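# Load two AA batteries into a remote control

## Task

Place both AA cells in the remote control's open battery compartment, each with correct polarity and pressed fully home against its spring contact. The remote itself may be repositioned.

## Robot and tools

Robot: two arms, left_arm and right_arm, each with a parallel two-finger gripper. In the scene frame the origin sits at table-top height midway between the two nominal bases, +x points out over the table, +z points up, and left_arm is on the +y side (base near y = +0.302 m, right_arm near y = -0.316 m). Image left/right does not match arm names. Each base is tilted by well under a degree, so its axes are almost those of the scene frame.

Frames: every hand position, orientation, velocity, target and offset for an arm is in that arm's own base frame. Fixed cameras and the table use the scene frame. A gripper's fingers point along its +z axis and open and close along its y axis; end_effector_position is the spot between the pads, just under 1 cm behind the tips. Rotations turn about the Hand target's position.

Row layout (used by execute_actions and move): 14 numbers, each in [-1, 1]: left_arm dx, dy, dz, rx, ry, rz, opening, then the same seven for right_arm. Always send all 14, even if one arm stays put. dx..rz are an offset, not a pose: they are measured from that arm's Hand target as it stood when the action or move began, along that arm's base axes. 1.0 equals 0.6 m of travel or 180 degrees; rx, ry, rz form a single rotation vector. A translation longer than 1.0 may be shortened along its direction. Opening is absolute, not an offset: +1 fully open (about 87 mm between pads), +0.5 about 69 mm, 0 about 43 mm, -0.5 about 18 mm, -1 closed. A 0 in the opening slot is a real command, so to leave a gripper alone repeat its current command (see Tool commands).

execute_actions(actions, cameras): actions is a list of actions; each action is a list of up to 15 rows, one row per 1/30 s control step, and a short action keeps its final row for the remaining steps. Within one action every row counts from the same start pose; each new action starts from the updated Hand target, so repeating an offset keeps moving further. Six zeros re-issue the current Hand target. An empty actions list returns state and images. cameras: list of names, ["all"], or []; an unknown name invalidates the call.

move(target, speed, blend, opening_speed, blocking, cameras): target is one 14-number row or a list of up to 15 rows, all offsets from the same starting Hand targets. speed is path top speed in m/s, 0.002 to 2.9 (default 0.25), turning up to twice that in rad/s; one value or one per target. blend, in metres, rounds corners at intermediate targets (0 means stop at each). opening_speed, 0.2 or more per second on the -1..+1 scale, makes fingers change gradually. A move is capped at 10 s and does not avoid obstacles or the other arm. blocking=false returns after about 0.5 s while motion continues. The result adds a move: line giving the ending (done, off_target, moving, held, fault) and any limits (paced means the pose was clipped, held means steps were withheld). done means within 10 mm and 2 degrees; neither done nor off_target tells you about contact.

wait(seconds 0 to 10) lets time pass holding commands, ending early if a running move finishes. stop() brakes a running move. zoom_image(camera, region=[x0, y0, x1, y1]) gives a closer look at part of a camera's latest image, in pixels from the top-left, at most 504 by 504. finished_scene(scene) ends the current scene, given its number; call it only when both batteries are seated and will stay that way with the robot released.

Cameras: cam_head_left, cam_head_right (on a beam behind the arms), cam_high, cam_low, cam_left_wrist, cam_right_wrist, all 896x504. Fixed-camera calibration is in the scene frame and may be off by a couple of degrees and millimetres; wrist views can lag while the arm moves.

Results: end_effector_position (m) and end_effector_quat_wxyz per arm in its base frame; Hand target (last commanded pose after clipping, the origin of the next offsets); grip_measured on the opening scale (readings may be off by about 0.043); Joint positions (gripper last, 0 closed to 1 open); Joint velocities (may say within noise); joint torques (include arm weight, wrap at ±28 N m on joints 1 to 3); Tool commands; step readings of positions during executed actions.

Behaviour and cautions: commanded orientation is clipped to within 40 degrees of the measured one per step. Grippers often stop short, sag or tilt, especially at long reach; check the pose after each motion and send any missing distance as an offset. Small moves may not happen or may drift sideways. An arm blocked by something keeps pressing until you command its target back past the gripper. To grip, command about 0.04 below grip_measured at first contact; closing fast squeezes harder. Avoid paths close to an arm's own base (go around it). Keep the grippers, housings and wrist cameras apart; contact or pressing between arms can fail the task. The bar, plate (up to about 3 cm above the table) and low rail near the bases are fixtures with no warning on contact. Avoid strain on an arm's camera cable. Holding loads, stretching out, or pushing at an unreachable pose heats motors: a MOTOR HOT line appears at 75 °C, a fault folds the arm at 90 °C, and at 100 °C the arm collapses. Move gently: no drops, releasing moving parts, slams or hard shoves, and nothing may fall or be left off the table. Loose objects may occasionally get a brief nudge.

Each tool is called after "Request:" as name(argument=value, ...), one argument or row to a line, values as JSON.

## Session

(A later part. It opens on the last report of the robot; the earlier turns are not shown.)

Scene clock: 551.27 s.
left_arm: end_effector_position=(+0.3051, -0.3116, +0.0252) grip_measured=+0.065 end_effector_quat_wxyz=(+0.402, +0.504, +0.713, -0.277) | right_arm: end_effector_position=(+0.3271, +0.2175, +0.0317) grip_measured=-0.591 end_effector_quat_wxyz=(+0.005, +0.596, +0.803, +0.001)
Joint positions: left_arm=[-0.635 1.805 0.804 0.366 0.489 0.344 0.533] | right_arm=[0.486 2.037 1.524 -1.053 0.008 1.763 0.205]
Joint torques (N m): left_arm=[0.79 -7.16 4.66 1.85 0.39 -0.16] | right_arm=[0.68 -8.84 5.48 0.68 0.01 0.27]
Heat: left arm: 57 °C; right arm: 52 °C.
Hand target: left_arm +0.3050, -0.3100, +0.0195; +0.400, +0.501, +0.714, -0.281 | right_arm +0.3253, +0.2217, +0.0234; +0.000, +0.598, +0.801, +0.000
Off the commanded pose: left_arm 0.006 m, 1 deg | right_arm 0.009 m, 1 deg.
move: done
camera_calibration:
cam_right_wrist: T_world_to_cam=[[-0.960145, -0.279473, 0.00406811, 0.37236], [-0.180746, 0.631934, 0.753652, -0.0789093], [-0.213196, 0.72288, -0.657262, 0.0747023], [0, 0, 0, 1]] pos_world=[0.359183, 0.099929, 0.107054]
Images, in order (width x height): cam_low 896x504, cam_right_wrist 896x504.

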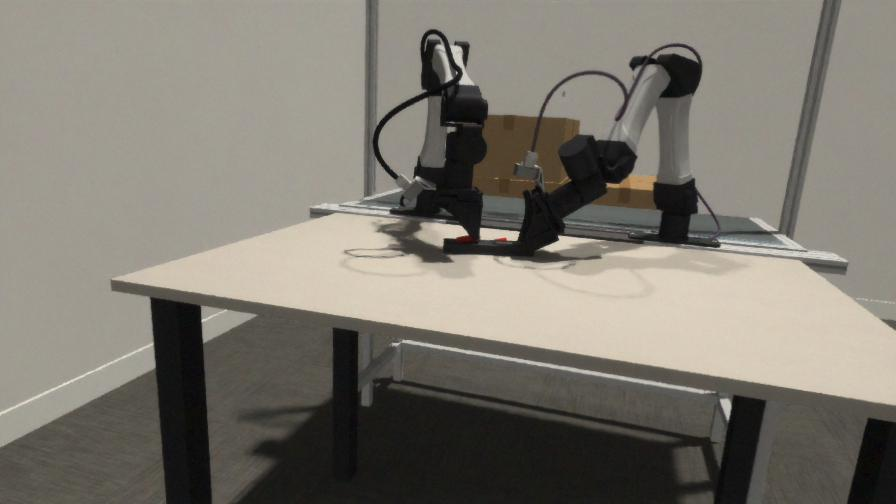

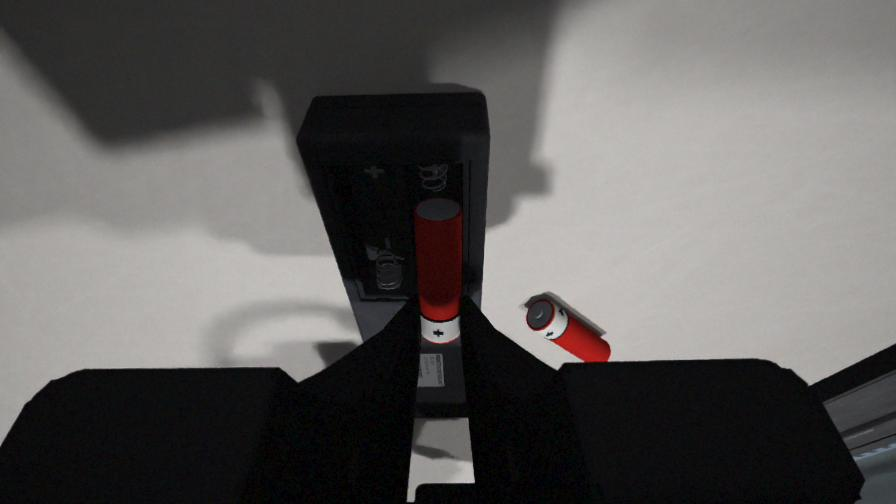

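Request:
move(
  target=[0,0,0,0,0,0,0.0, 0.0035,0.001,-0.004,0,0,0,-0.72],
  speed=0.05,
  cameras=["cam_right_wrist", "cam_low"],
)

Request:
zoom_image(
  camera="cam_right_wrist",
  region=[320, 60, 560, 380],
)

Request:
zoom_image(
  camera="cam_low",
  region=[430, 190, 540, 270],
)

Scene clock: 559.63 s.
left_arm: end_effector_position=(+0.3051, -0.3116, +0.0252) grip_measured=+0.065 end_effector_quat_wxyz=(+0.402, +0.504, +0.713, -0.277) | right_arm: end_effector_position=(+0.3269, +0.2178, +0.0317) grip_measured=-0.591 end_effector_quat_wxyz=(+0.004, +0.596, +0.803, +0.001)
Joint positions: left_arm=[-0.635 1.805 0.804 0.366 0.489 0.344 0.533] | right_arm=[0.486 2.037 1.524 -1.053 0.006 1.763 0.205]
Joint torques (N m): left_arm=[0.69 -7.23 4.49 1.92 0.36 -0.14] | right_arm=[0.54 -8.01 5.98 0.72 0.04 0.25]
Heat: left arm: 57 °C; right arm: 51 °C.
Hand target: left_arm +0.3050, -0.3100, +0.0195; +0.400, +0.501, +0.714, -0.281 | right_arm +0.3274, +0.2223, +0.0210; +0.000, +0.598, +0.801, +0.000
Off the commanded pose: left_arm 0.006 m, 1 deg | right_arm 0.012 m, 1 deg.
move: off_target (right_arm)
camera_calibration:
cam_right_wrist: T_world_to_cam=[[-0.960148, -0.279448, 0.0049166, 0.372227], [-0.179663, 0.630582, 0.755042, -0.0792334], [-0.214095, 0.724069, -0.655658, 0.0743696], [0, 0, 0, 1]] pos_world=[0.35908, 0.100133, 0.106755]
Images, in order (width x height): cam_low 896x504, cam_right_wrist 896x504.

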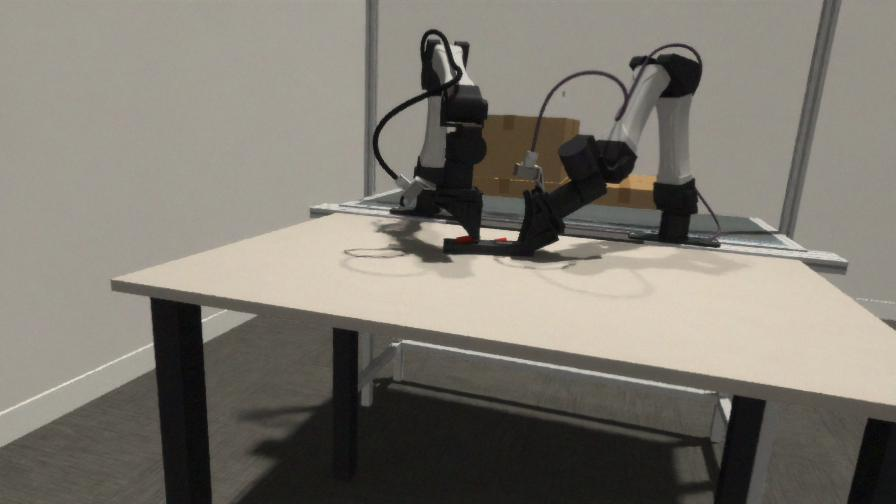

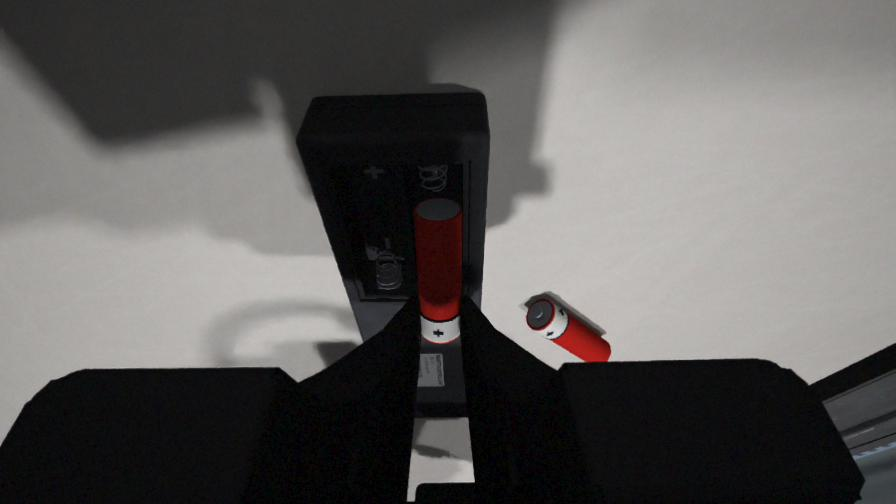

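Scaled by 1.575.

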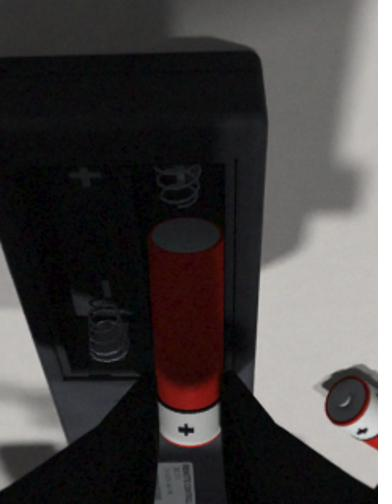

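Scaled by 4.582.

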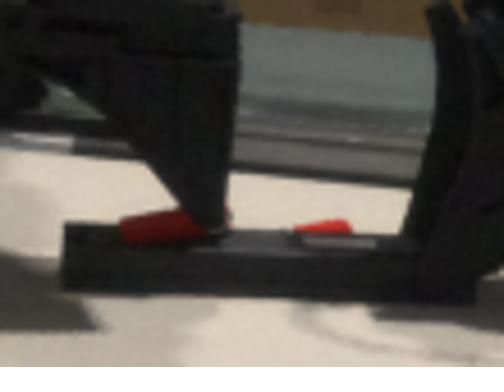

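Request:
move(
  target=[
    [0,0,0,0,0,0,0.0, -0.0012,0.0003,0.065,0,0,0,-0.72],
    [0,0,0,0,0,0,0.0, -0.0012,0.0003,0.0005,0,0,0,-0.72],
  ],
  speed=0.06,
  cameras=["cam_right_wrist", "cam_low"],
)

Request:
zoom_image(
  camera="cam_right_wrist",
  region=[320, 60, 560, 380],
)

Request:
zoom_image(
  camera="cam_low",
  region=[430, 190, 540, 270],
)

Scene clock: 566.13 s.
left_arm: end_effector_position=(+0.3051, -0.3115, +0.0251) grip_measured=+0.065 end_effector_quat_wxyz=(+0.402, +0.504, +0.713, -0.277) | right_arm: end_effector_position=(+0.3274, +0.2188, +0.0316) grip_measured=-0.591 end_effector_quat_wxyz=(+0.002, +0.596, +0.803, +0.001)
Joint positions: left_arm=[-0.635 1.805 0.804 0.367 0.489 0.346 0.533] | right_arm=[0.486 2.042 1.53 -1.056 0.003 1.763 0.205]
Joint torques (N m): left_arm=[0.77 -6.97 4.63 1.93 0.39 -0.15] | right_arm=[0.65 -8.64 5.2 0.75 0.07 0.26]
Heat: left arm: 57 °C; right arm: 51 °C.
Hand target: left_arm +0.3051, -0.3099, +0.0195; +0.400, +0.501, +0.714, -0.281 | right_arm +0.3268, +0.2225, +0.0214; +0.000, +0.598, +0.801, +0.000
Off the commanded pose: left_arm 0.006 m, 1 deg | right_arm 0.011 m, 0 deg.
move: off_target (right_arm)
camera_calibration:
cam_right_wrist: T_world_to_cam=[[-0.960236, -0.279108, 0.00668262, 0.372903], [-0.177489, 0.628753, 0.757078, -0.0800674], [-0.215508, 0.725788, -0.65329, 0.0738299], [0, 0, 0, 1]] pos_world=[0.359775, 0.100838, 0.106358]
Images, in order (width x height): cam_low 896x504, cam_right_wrist 896x504.

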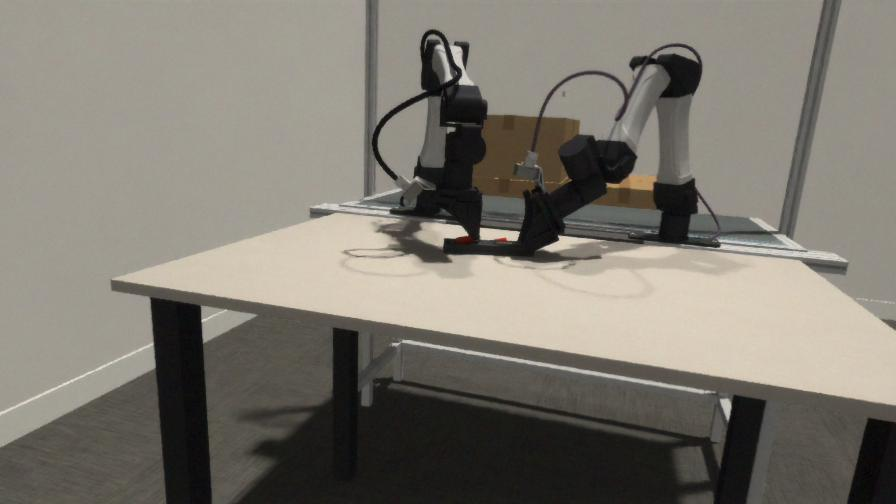

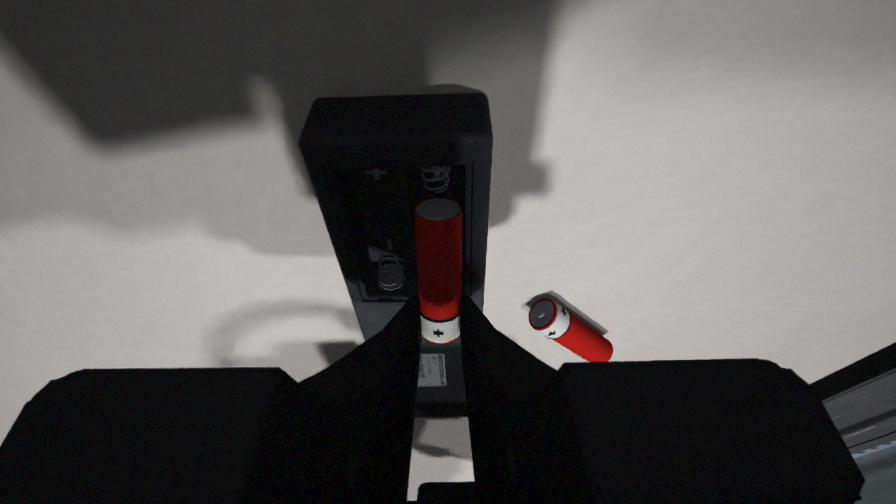

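Scaled by 1.575.

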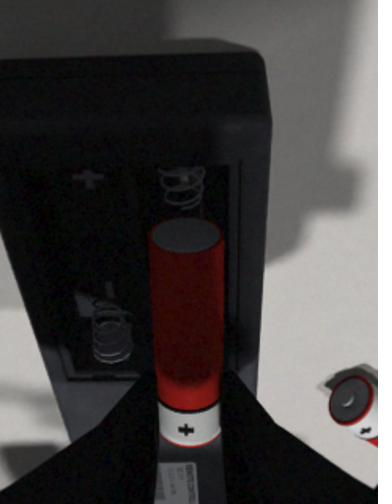

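Scaled by 4.582.

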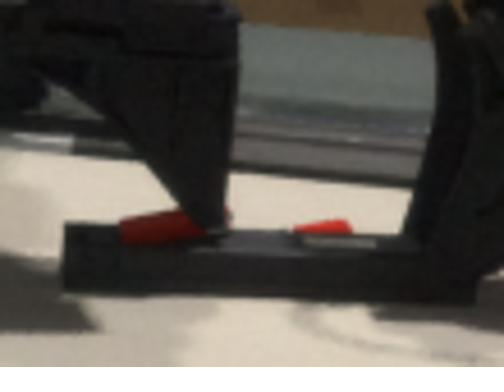

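Request:
move(
  target=[0,0,0,0,0,0,0.0, 0.0062,-0.0157,0,0,0,0,-0.72],
  speed=0.04,
  cameras=["cam_right_wrist", "cam_low"],
)

Request:
zoom_image(
  camera="cam_right_wrist",
  region=[320, 60, 560, 380],
)

Request:
zoom_image(
  camera="cam_low",
  region=[430, 190, 540, 270],
)

Scene clock: 585.63 s.
left_arm: end_effector_position=(+0.3051, -0.3115, +0.0251) grip_measured=+0.065 end_effector_quat_wxyz=(+0.402, +0.504, +0.713, -0.277) | right_arm: end_effector_position=(+0.3284, +0.2171, +0.0313) grip_measured=-0.591 end_effector_quat_wxyz=(-0.002, +0.597, +0.802, +0.003)
Joint positions: left_arm=[-0.635 1.805 0.804 0.367 0.489 0.346 0.533] | right_arm=[0.478 2.042 1.528 -1.052 -0.006 1.757 0.205]
Joint torques (N m): left_arm=[1.16 -7.09 4.64 1.9 0.37 -0.14] | right_arm=[-0.98 -8.98 4.93 0.74 0.15 0.06]
Heat: left arm: 57 °C; right arm: 50 °C.
Hand target: left_arm +0.3051, -0.3099, +0.0195; +0.400, +0.501, +0.714, -0.281 | right_arm +0.3305, +0.2131, +0.0214; +0.000, +0.598, +0.801, +0.000
Off the commanded pose: left_arm 0.006 m, 1 deg | right_arm 0.011 m, 0 deg.
move: off_target (right_arm)
camera_calibration:
cam_right_wrist: T_world_to_cam=[[-0.960817, -0.277078, 0.00762161, 0.373043], [-0.173676, 0.623228, 0.762511, -0.0788932], [-0.216025, 0.73131, -0.64693, 0.0738055], [0, 0, 0, 1]] pos_world=[0.360669, 0.0985558, 0.105061]
Images, in order (width x height): cam_low 896x504, cam_right_wrist 896x504.

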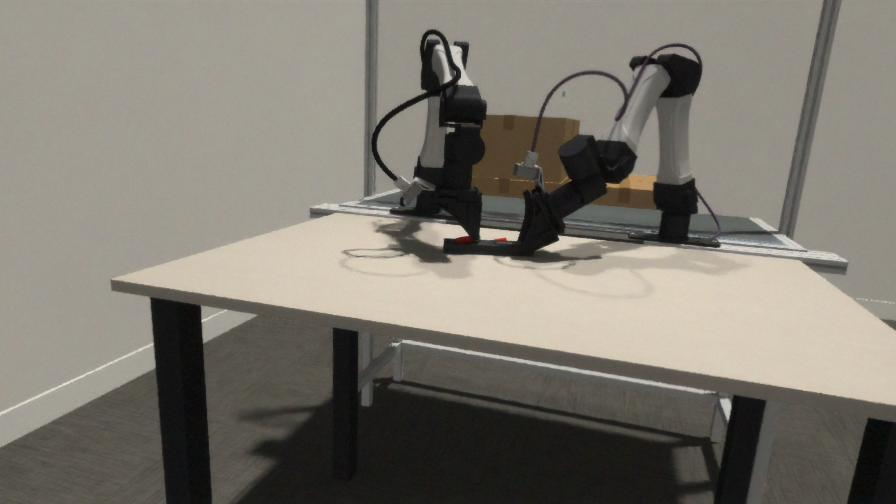

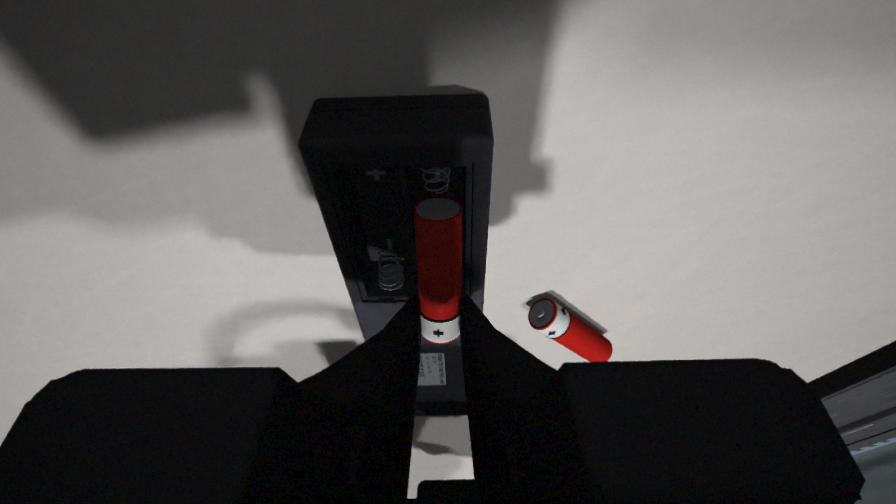

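Scaled by 1.575.

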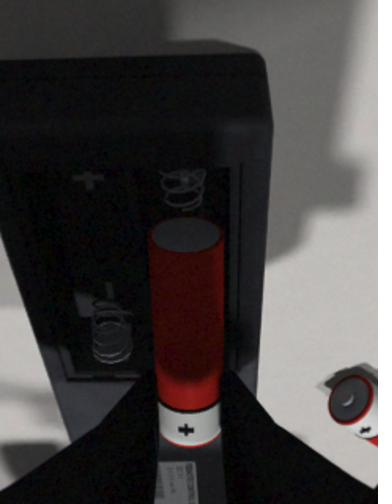

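Scaled by 4.582.

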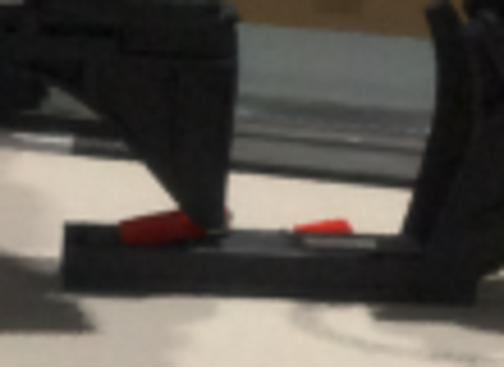

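Request:
move(
  target=[0,0,0,0,0,0,0.0, 0.0043,-0.0142,0,0,0,0,-0.72],
  speed=0.04,
  cameras=["cam_right_wrist", "cam_low"],
)

Request:
zoom_image(
  camera="cam_right_wrist",
  region=[320, 60, 560, 380],
)

Request:
zoom_image(
  camera="cam_low",
  region=[430, 190, 540, 270],
)

Scene clock: 590.33 s.
left_arm: end_effector_position=(+0.3052, -0.3116, +0.0252) grip_measured=+0.065 end_effector_quat_wxyz=(+0.402, +0.504, +0.712, -0.277) | right_arm: end_effector_position=(+0.3318, +0.2128, +0.0300) grip_measured=-0.591 end_effector_quat_wxyz=(-0.005, +0.597, +0.802, +0.009)
Joint positions: left_arm=[-0.635 1.805 0.804 0.367 0.489 0.346 0.533] | right_arm=[0.458 2.042 1.52 -1.038 -0.017 1.738 0.205]
Joint torques (N m): left_arm=[0.84 -7.16 4.45 1.88 0.27 -0.17] | right_arm=[-1.31 -9.43 4.92 0.62 0.28 0.02]
Heat: left arm: 57 °C; right arm: 50 °C.
Hand target: left_arm +0.3051, -0.3100, +0.0196; +0.400, +0.501, +0.714, -0.281 | right_arm +0.3329, +0.2046, +0.0213; +0.000, +0.598, +0.802, +0.000
Off the commanded pose: left_arm 0.006 m, 1 deg | right_arm 0.012 m, 1 deg.
move: off_target (right_arm)
camera_calibration:
cam_right_wrist: T_world_to_cam=[[-0.960909, -0.276849, 0.0030869, 0.375348], [-0.17428, 0.613493, 0.770229, -0.0725419], [-0.215131, 0.739582, -0.63776, 0.0745508], [0, 0, 0, 1]] pos_world=[0.364071, 0.0932821, 0.102261]
Images, in order (width x height): cam_low 896x504, cam_right_wrist 896x504.

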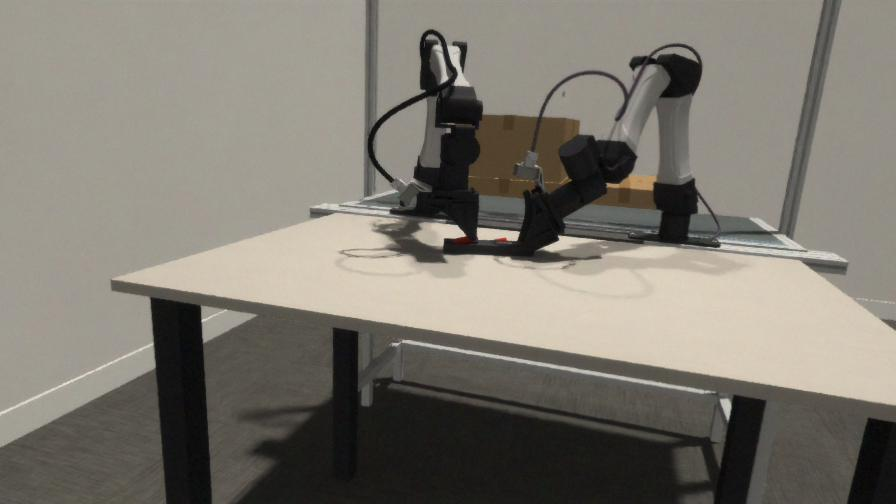

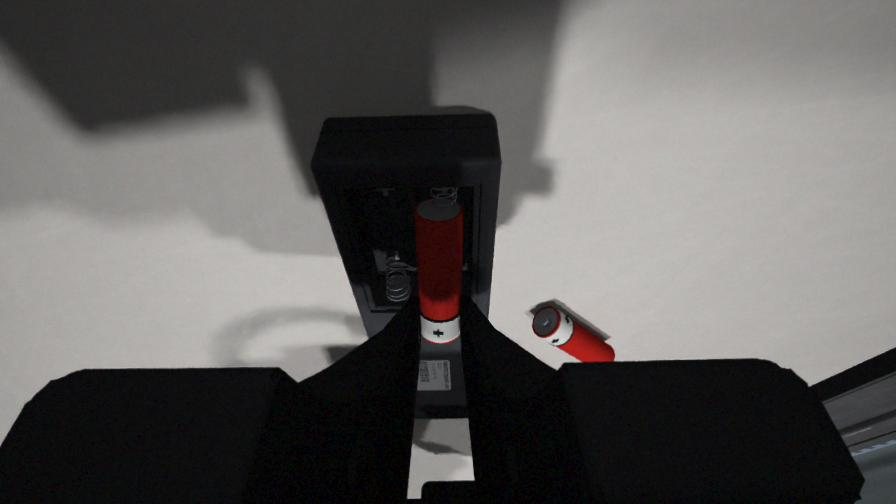

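Scaled by 1.575.

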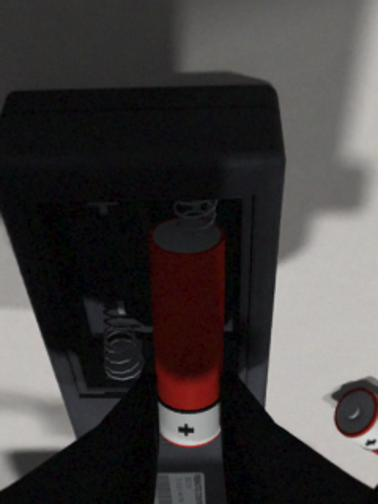

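Scaled by 4.582.

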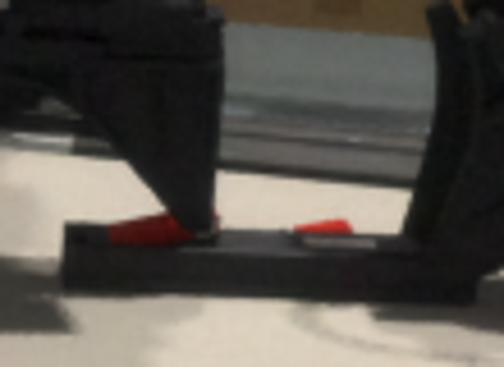

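Request:
move(
  target=[0,0,0,0,0,0,0.0, -0.0098,-0.0093,0,0,0,0,-0.72],
  speed=0.04,
  cameras=["cam_right_wrist", "cam_low"],
)

Request:
zoom_image(
  camera="cam_right_wrist",
  region=[320, 60, 560, 380],
)

Request:
zoom_image(
  camera="cam_low",
  region=[430, 190, 540, 270],
)

Scene clock: 608.40 s.
left_arm: end_effector_position=(+0.3052, -0.3116, +0.0252) grip_measured=+0.065 end_effector_quat_wxyz=(+0.402, +0.504, +0.712, -0.277) | right_arm: end_effector_position=(+0.3315, +0.2123, +0.0294) grip_measured=-0.591 end_effector_quat_wxyz=(-0.008, +0.598, +0.801, +0.019)
Joint positions: left_arm=[-0.635 1.805 0.804 0.367 0.489 0.346 0.533] | right_arm=[0.451 2.026 1.49 -1.008 -0.031 1.734 0.205]
Joint torques (N m): left_arm=[0.76 -6.89 4.57 1.95 0.37 -0.16] | right_arm=[-1.22 -10.3 3.96 0.47 0.41 -0.02]
Heat: left arm: 58 °C; right arm: 51 °C.
Hand target: left_arm +0.3051, -0.3100, +0.0196; +0.400, +0.501, +0.714, -0.281 | right_arm +0.3272, +0.1990, +0.0214; +0.000, +0.598, +0.802, +0.000
Off the commanded pose: left_arm 0.006 m, 1 deg | right_arm 0.016 m, 2 deg.
move: off_target (right_arm)
camera_calibration:
cam_right_wrist: T_world_to_cam=[[-0.961649, -0.274077, -0.0106055, 0.37496], [-0.179145, 0.598343, 0.780957, -0.0673231], [-0.207697, 0.752906, -0.624495, 0.0687], [0, 0, 0, 1]] pos_world=[0.362788, 0.0913256, 0.0994559]
Images, in order (width x height): cam_low 896x504, cam_right_wrist 896x504.

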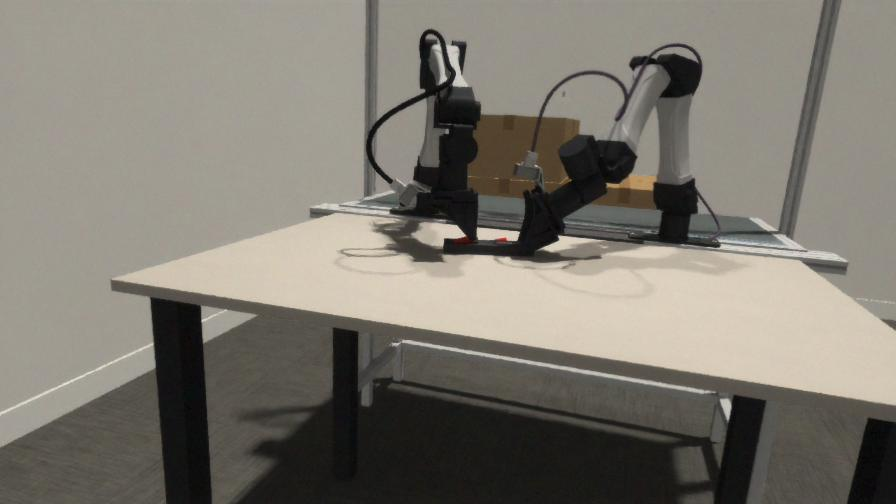

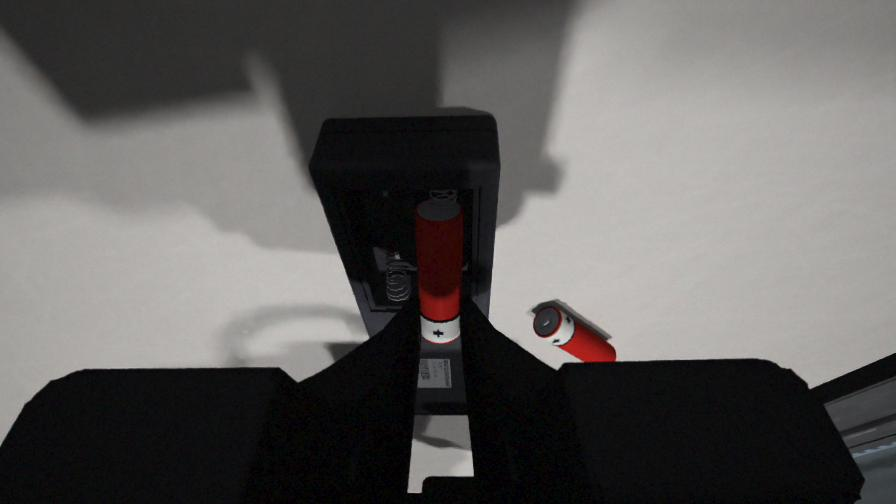

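Scaled by 1.575.

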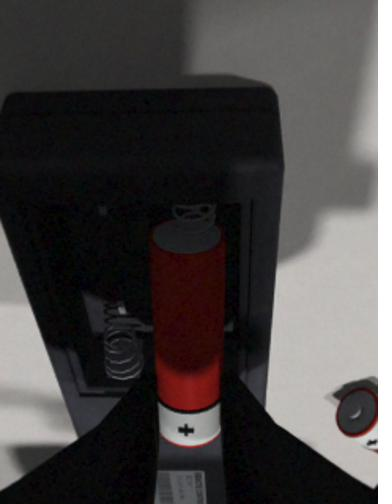

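Scaled by 4.582.

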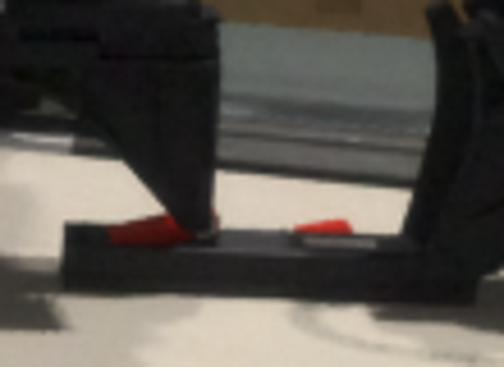

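Request:
wait(
  seconds=0.1,
  cameras=["cam_left_wrist", "cam_head_left"],
)

Request:
zoom_image(
  camera="cam_head_left",
  region=[400, 220, 540, 320],
)

Scene clock: 622.83 s.
left_arm: end_effector_position=(+0.3052, -0.3116, +0.0252) grip_measured=+0.065 end_effector_quat_wxyz=(+0.402, +0.504, +0.712, -0.277) | right_arm: end_effector_position=(+0.3315, +0.2123, +0.0294) grip_measured=-0.591 end_effector_quat_wxyz=(-0.008, +0.598, +0.801, +0.019)
Joint positions: left_arm=[-0.635 1.805 0.804 0.367 0.489 0.346 0.533] | right_arm=[0.451 2.026 1.49 -1.008 -0.031 1.734 0.205]
Joint torques (N m): left_arm=[0.46 -7.06 4.67 1.91 0.4 -0.13] | right_arm=[-1.24 -10.32 3.95 0.48 0.41 -0.02]
Heat: left arm: 58 °C; right arm: 51 °C.
Hand target: left_arm +0.3051, -0.3100, +0.0196; +0.400, +0.501, +0.714, -0.281 | right_arm +0.3271, +0.1990, +0.0214; +0.000, +0.598, +0.801, +0.000
Tool commands: left_gripper/opening=+0.0 right_gripper/opening=-0.72
Off the commanded pose: left_arm 0.006 m, 1 deg | right_arm 0.016 m, 2 deg.
wait: 0.10 s; at rest from the start
camera_calibration:
cam_left_wrist: T_world_to_cam=[[-0.940642, -0.339052, -0.0153772, 0.180269], [-0.332742, 0.930173, -0.155115, 0.418119], [0.0668956, -0.140791, -0.987777, 0.105349], [0, 0, 0, 1]] pos_world=[0.301647, -0.31297, 0.17169]
Images, in order (width x height): cam_head_left 896x504, cam_left_wrist 896x504.

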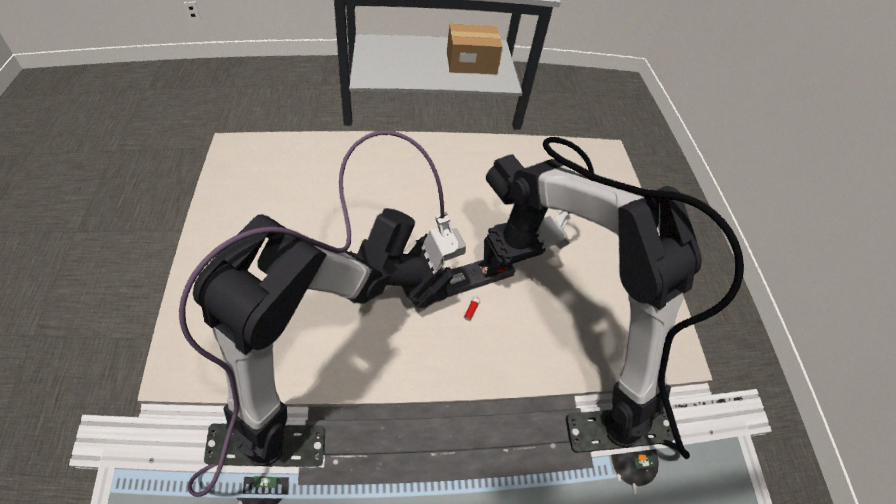

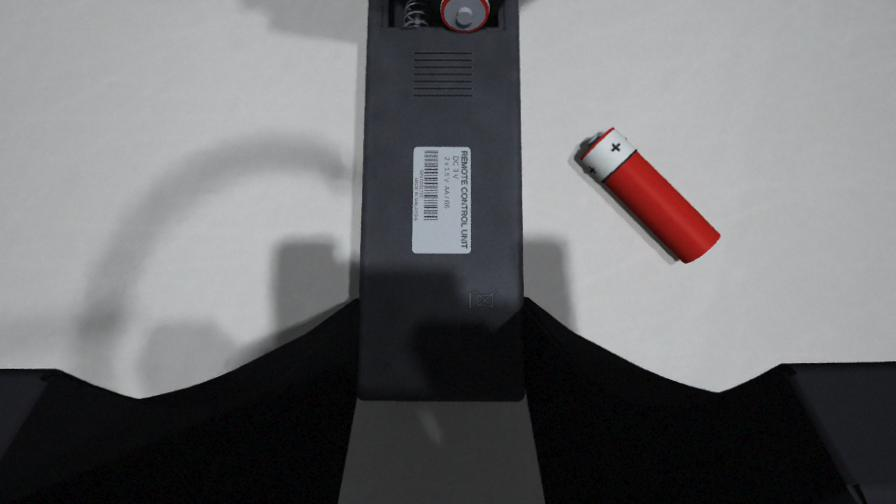

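Scaled by 3.600.

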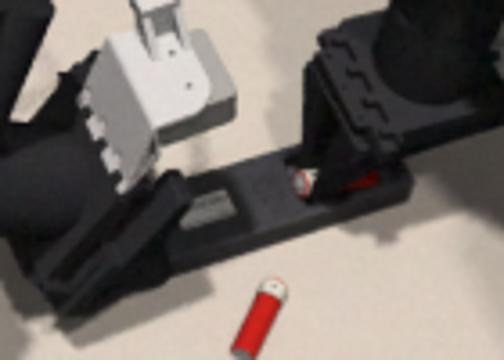

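Request:
zoom_image(
  camera="cam_left_wrist",
  region=[350, 0, 550, 120],
)

Scaled by 2.520.

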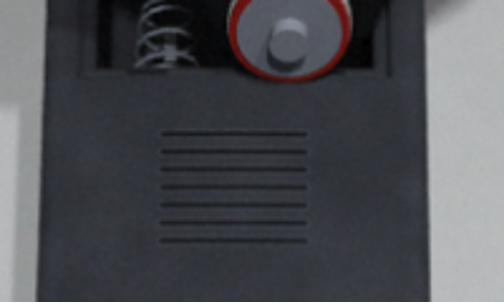

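Request:
move(
  target=[
    [0,0,0,0,0,0,0.0, 0.0,0.03,0.025,0,0,0,-0.72],
    [0,0,0,0,0,0,0.0, -0.003,0.042,0.05,0,0,0.006,-0.72],
  ],
  speed=0.06,
  cameras=["cam_right_wrist", "cam_left_wrist"],
)

Request:
zoom_image(
  camera="cam_left_wrist",
  region=[350, 0, 550, 120],
)

Request:
zoom_image(
  camera="cam_right_wrist",
  region=[320, 60, 560, 380],
)

Scene clock: 651.73 s.
left_arm: end_effector_position=(+0.3048, -0.3118, +0.0253) grip_measured=+0.065 end_effector_quat_wxyz=(+0.402, +0.504, +0.712, -0.278) | right_arm: end_effector_position=(+0.3224, +0.2226, +0.0482) grip_measured=-0.591 end_effector_quat_wxyz=(-0.006, +0.587, +0.809, +0.002)
Joint positions: left_arm=[-0.635 1.805 0.804 0.367 0.491 0.344 0.533] | right_arm=[0.494 2.026 1.572 -1.119 -0.011 1.749 0.205]
Joint torques (N m): left_arm=[0.94 -7.3 4.53 1.91 0.27 -0.15] | right_arm=[0.42 -9.59 9.07 0.26 0.21 0.26]
Heat: left arm: 58 °C; right arm: 52 °C.
Hand target: left_arm +0.3051, -0.3100, +0.0196; +0.400, +0.501, +0.714, -0.281 | right_arm +0.3253, +0.2242, +0.0513; +0.000, +0.590, +0.807, +0.000
Off the commanded pose: left_arm 0.006 m, 1 deg | right_arm 0.005 m, 1 deg.
move: done
camera_calibration:
cam_left_wrist: T_world_to_cam=[[-0.941005, -0.338147, -0.0128856, 0.18014], [-0.332151, 0.930258, -0.155871, 0.41808], [0.0646943, -0.142395, -0.987693, 0.105602], [0, 0, 0, 1]] pos_world=[0.301546, -0.312971, 0.17179]
cam_right_wrist: T_world_to_cam=[[-0.953796, -0.300079, 0.0150449, 0.371177], [-0.18216, 0.617363, 0.765298, -0.0922425], [-0.238938, 0.727197, -0.6435, 0.0875822], [0, 0, 0, 1]] pos_world=[0.35815, 0.10464, 0.121368]
Images, in order (width x height): cam_left_wrist 896x504, cam_right_wrist 896x504.

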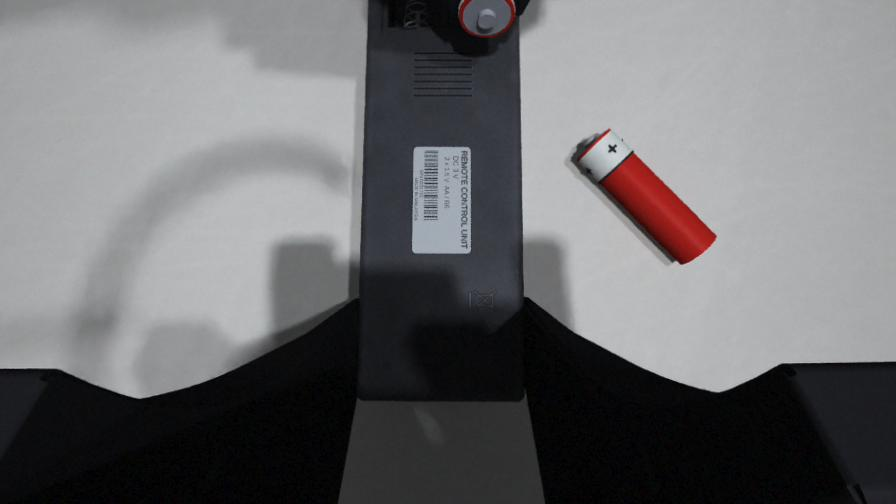

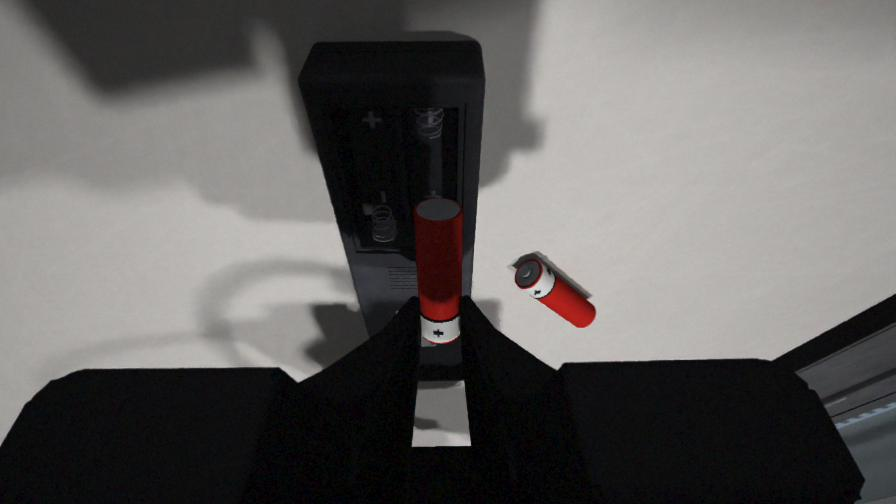

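Scaled by 2.520.

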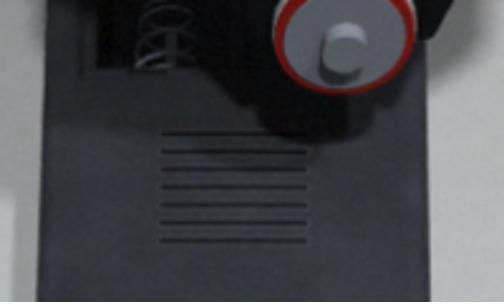

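Scaled by 1.575.

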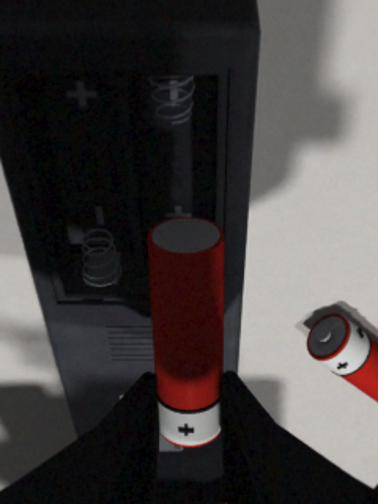

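Request:
move(
  target=[0,0,0,0,0,0,0.0, 0.0087,-0.017,0,0,0,0,-0.72],
  speed=0.06,
  cameras=["cam_right_wrist", "cam_left_wrist"],
)

Request:
zoom_image(
  camera="cam_left_wrist",
  region=[350, 0, 550, 120],
)

Request:
zoom_image(
  camera="cam_right_wrist",
  region=[320, 60, 560, 380],
)

Scene clock: 676.30 s.
left_arm: end_effector_position=(+0.3048, -0.3118, +0.0253) grip_measured=+0.065 end_effector_quat_wxyz=(+0.402, +0.504, +0.712, -0.278) | right_arm: end_effector_position=(+0.3260, +0.2164, +0.0481) grip_measured=-0.591 end_effector_quat_wxyz=(-0.005, +0.592, +0.806, +0.001)
Joint positions: left_arm=[-0.635 1.805 0.804 0.367 0.491 0.344 0.533] | right_arm=[0.476 2.026 1.572 -1.12 -0.011 1.743 0.205]
Joint torques (N m): left_arm=[0.95 -7.27 4.6 1.9 0.38 -0.11] | right_arm=[-0.68 -9.66 9.03 0.27 0.21 0.03]
Heat: left arm: 59 °C; right arm: 51 °C.
Hand target: left_arm +0.3051, -0.3100, +0.0196; +0.400, +0.501, +0.714, -0.281 | right_arm +0.3305, +0.2139, +0.0513; +0.000, +0.590, +0.807, +0.000
Off the commanded pose: left_arm 0.006 m, 1 deg | right_arm 0.006 m, 1 deg.
move: done
camera_calibration:
cam_left_wrist: T_world_to_cam=[[-0.941005, -0.338147, -0.0128856, 0.18014], [-0.332151, 0.930258, -0.155871, 0.41808], [0.0646943, -0.142395, -0.987693, 0.105602], [0, 0, 0, 1]] pos_world=[0.301546, -0.312971, 0.17179]
cam_right_wrist: T_world_to_cam=[[-0.957176, -0.289085, 0.0156188, 0.371586], [-0.17484, 0.620221, 0.764694, -0.0907203], [-0.230749, 0.729216, -0.644204, 0.0898761], [0, 0, 0, 1]] pos_world=[0.36055, 0.0981475, 0.121468]
Images, in order (width x height): cam_left_wrist 896x504, cam_right_wrist 896x504.

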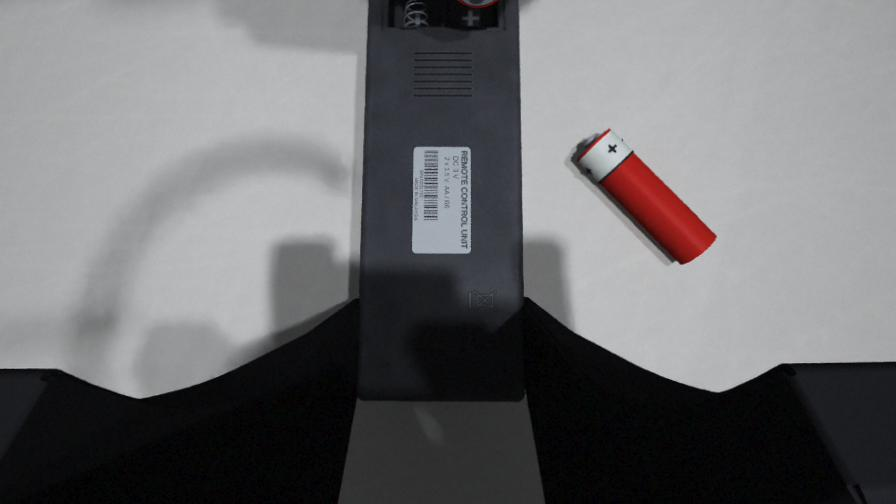

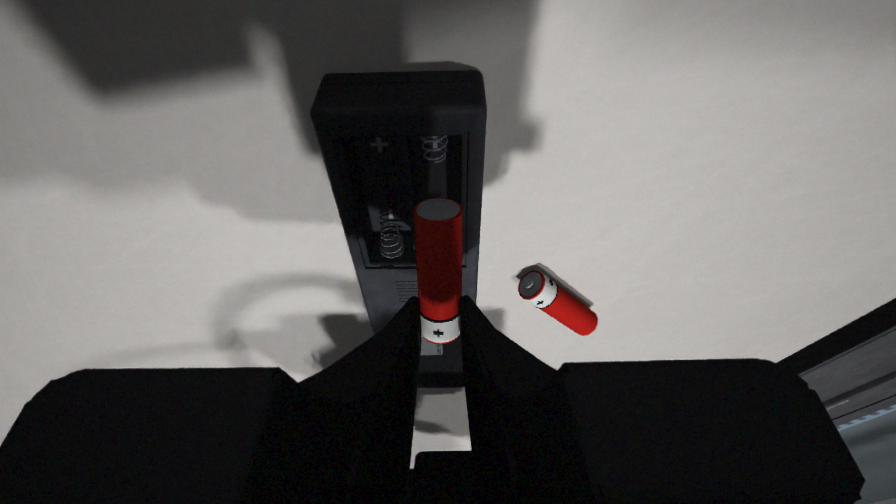

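Scaled by 2.520.

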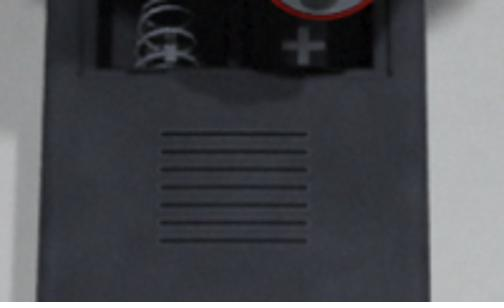

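Scaled by 1.575.

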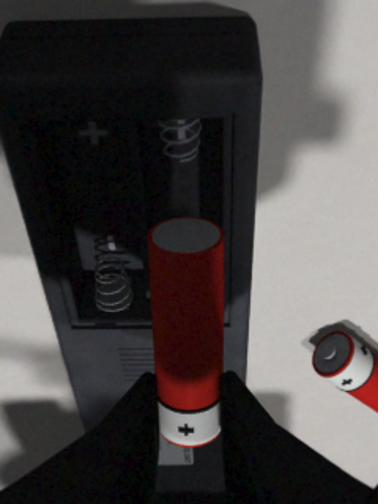

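Request:
move(
  target=[0,0,0,0,0,0,0.0, -0.0022,-0.0015,-0.0488,0,0,0,-0.72],
  speed=0.05,
  cameras=["cam_right_wrist", "cam_left_wrist"],
)

Request:
zoom_image(
  camera="cam_left_wrist",
  region=[350, 0, 550, 120],
)

Request:
zoom_image(
  camera="cam_right_wrist",
  region=[320, 60, 560, 380],
)

Scene clock: 683.00 s.
left_arm: end_effector_position=(+0.3048, -0.3118, +0.0253) grip_measured=+0.065 end_effector_quat_wxyz=(+0.402, +0.504, +0.712, -0.278) | right_arm: end_effector_position=(+0.3263, +0.2165, +0.0311) grip_measured=-0.591 end_effector_quat_wxyz=(-0.004, +0.591, +0.807, +0.003)
Joint positions: left_arm=[-0.635 1.805 0.804 0.367 0.491 0.345 0.533] | right_arm=[0.476 2.039 1.522 -1.052 -0.011 1.74 0.205]
Joint torques (N m): left_arm=[0.88 -7.12 4.71 1.91 0.36 -0.2] | right_arm=[-0.72 -8.9 5.48 0.71 0.21 0.08]
Heat: left arm: 59 °C; right arm: 51 °C.
Hand target: left_arm +0.3051, -0.3100, +0.0196; +0.400, +0.501, +0.714, -0.281 | right_arm +0.3292, +0.2131, +0.0220; +0.000, +0.591, +0.807, +0.000
Off the commanded pose: left_arm 0.006 m, 1 deg | right_arm 0.010 m, 1 deg.
move: done
camera_calibration:
cam_left_wrist: T_world_to_cam=[[-0.941144, -0.337734, -0.0135919, 0.180432], [-0.331641, 0.930439, -0.155877, 0.417984], [0.0652914, -0.142195, -0.987683, 0.105483], [0, 0, 0, 1]] pos_world=[0.301546, -0.312971, 0.171791]
cam_right_wrist: T_world_to_cam=[[-0.956341, -0.292032, 0.0113875, 0.372608], [-0.179651, 0.618158, 0.765249, -0.0756935], [-0.230516, 0.729793, -0.643634, 0.0785907], [0, 0, 0, 1]] pos_world=[0.360858, 0.098249, 0.104265]
Images, in order (width x height): cam_left_wrist 896x504, cam_right_wrist 896x504.

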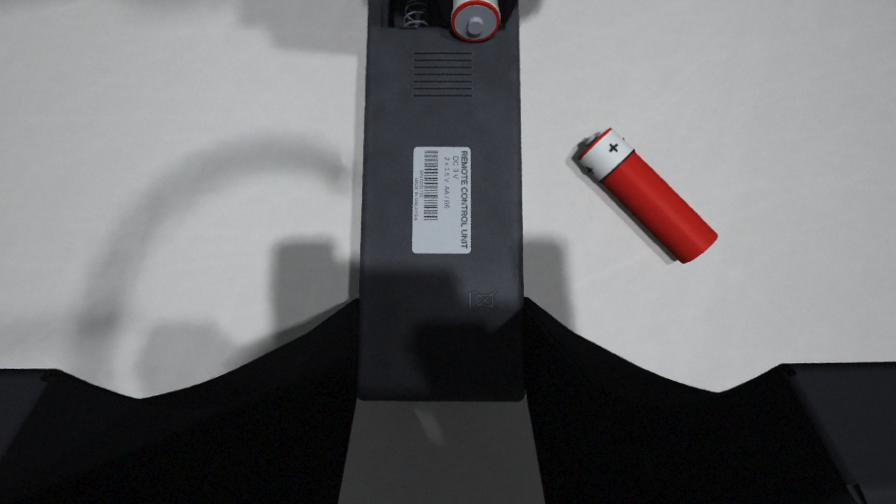

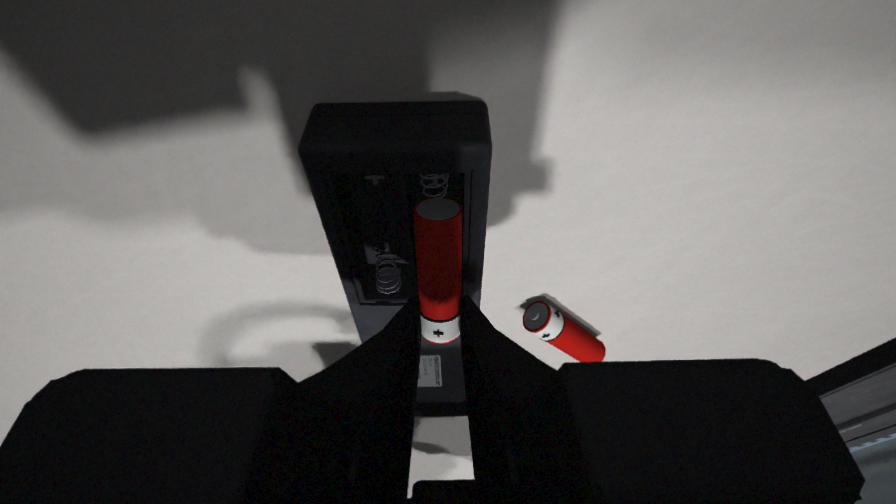

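Scaled by 2.520.

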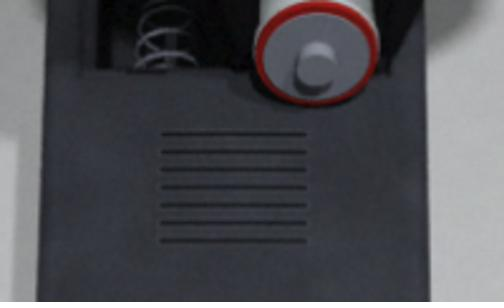

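Scaled by 1.575.

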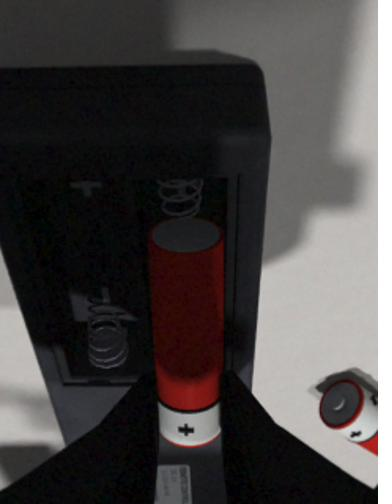

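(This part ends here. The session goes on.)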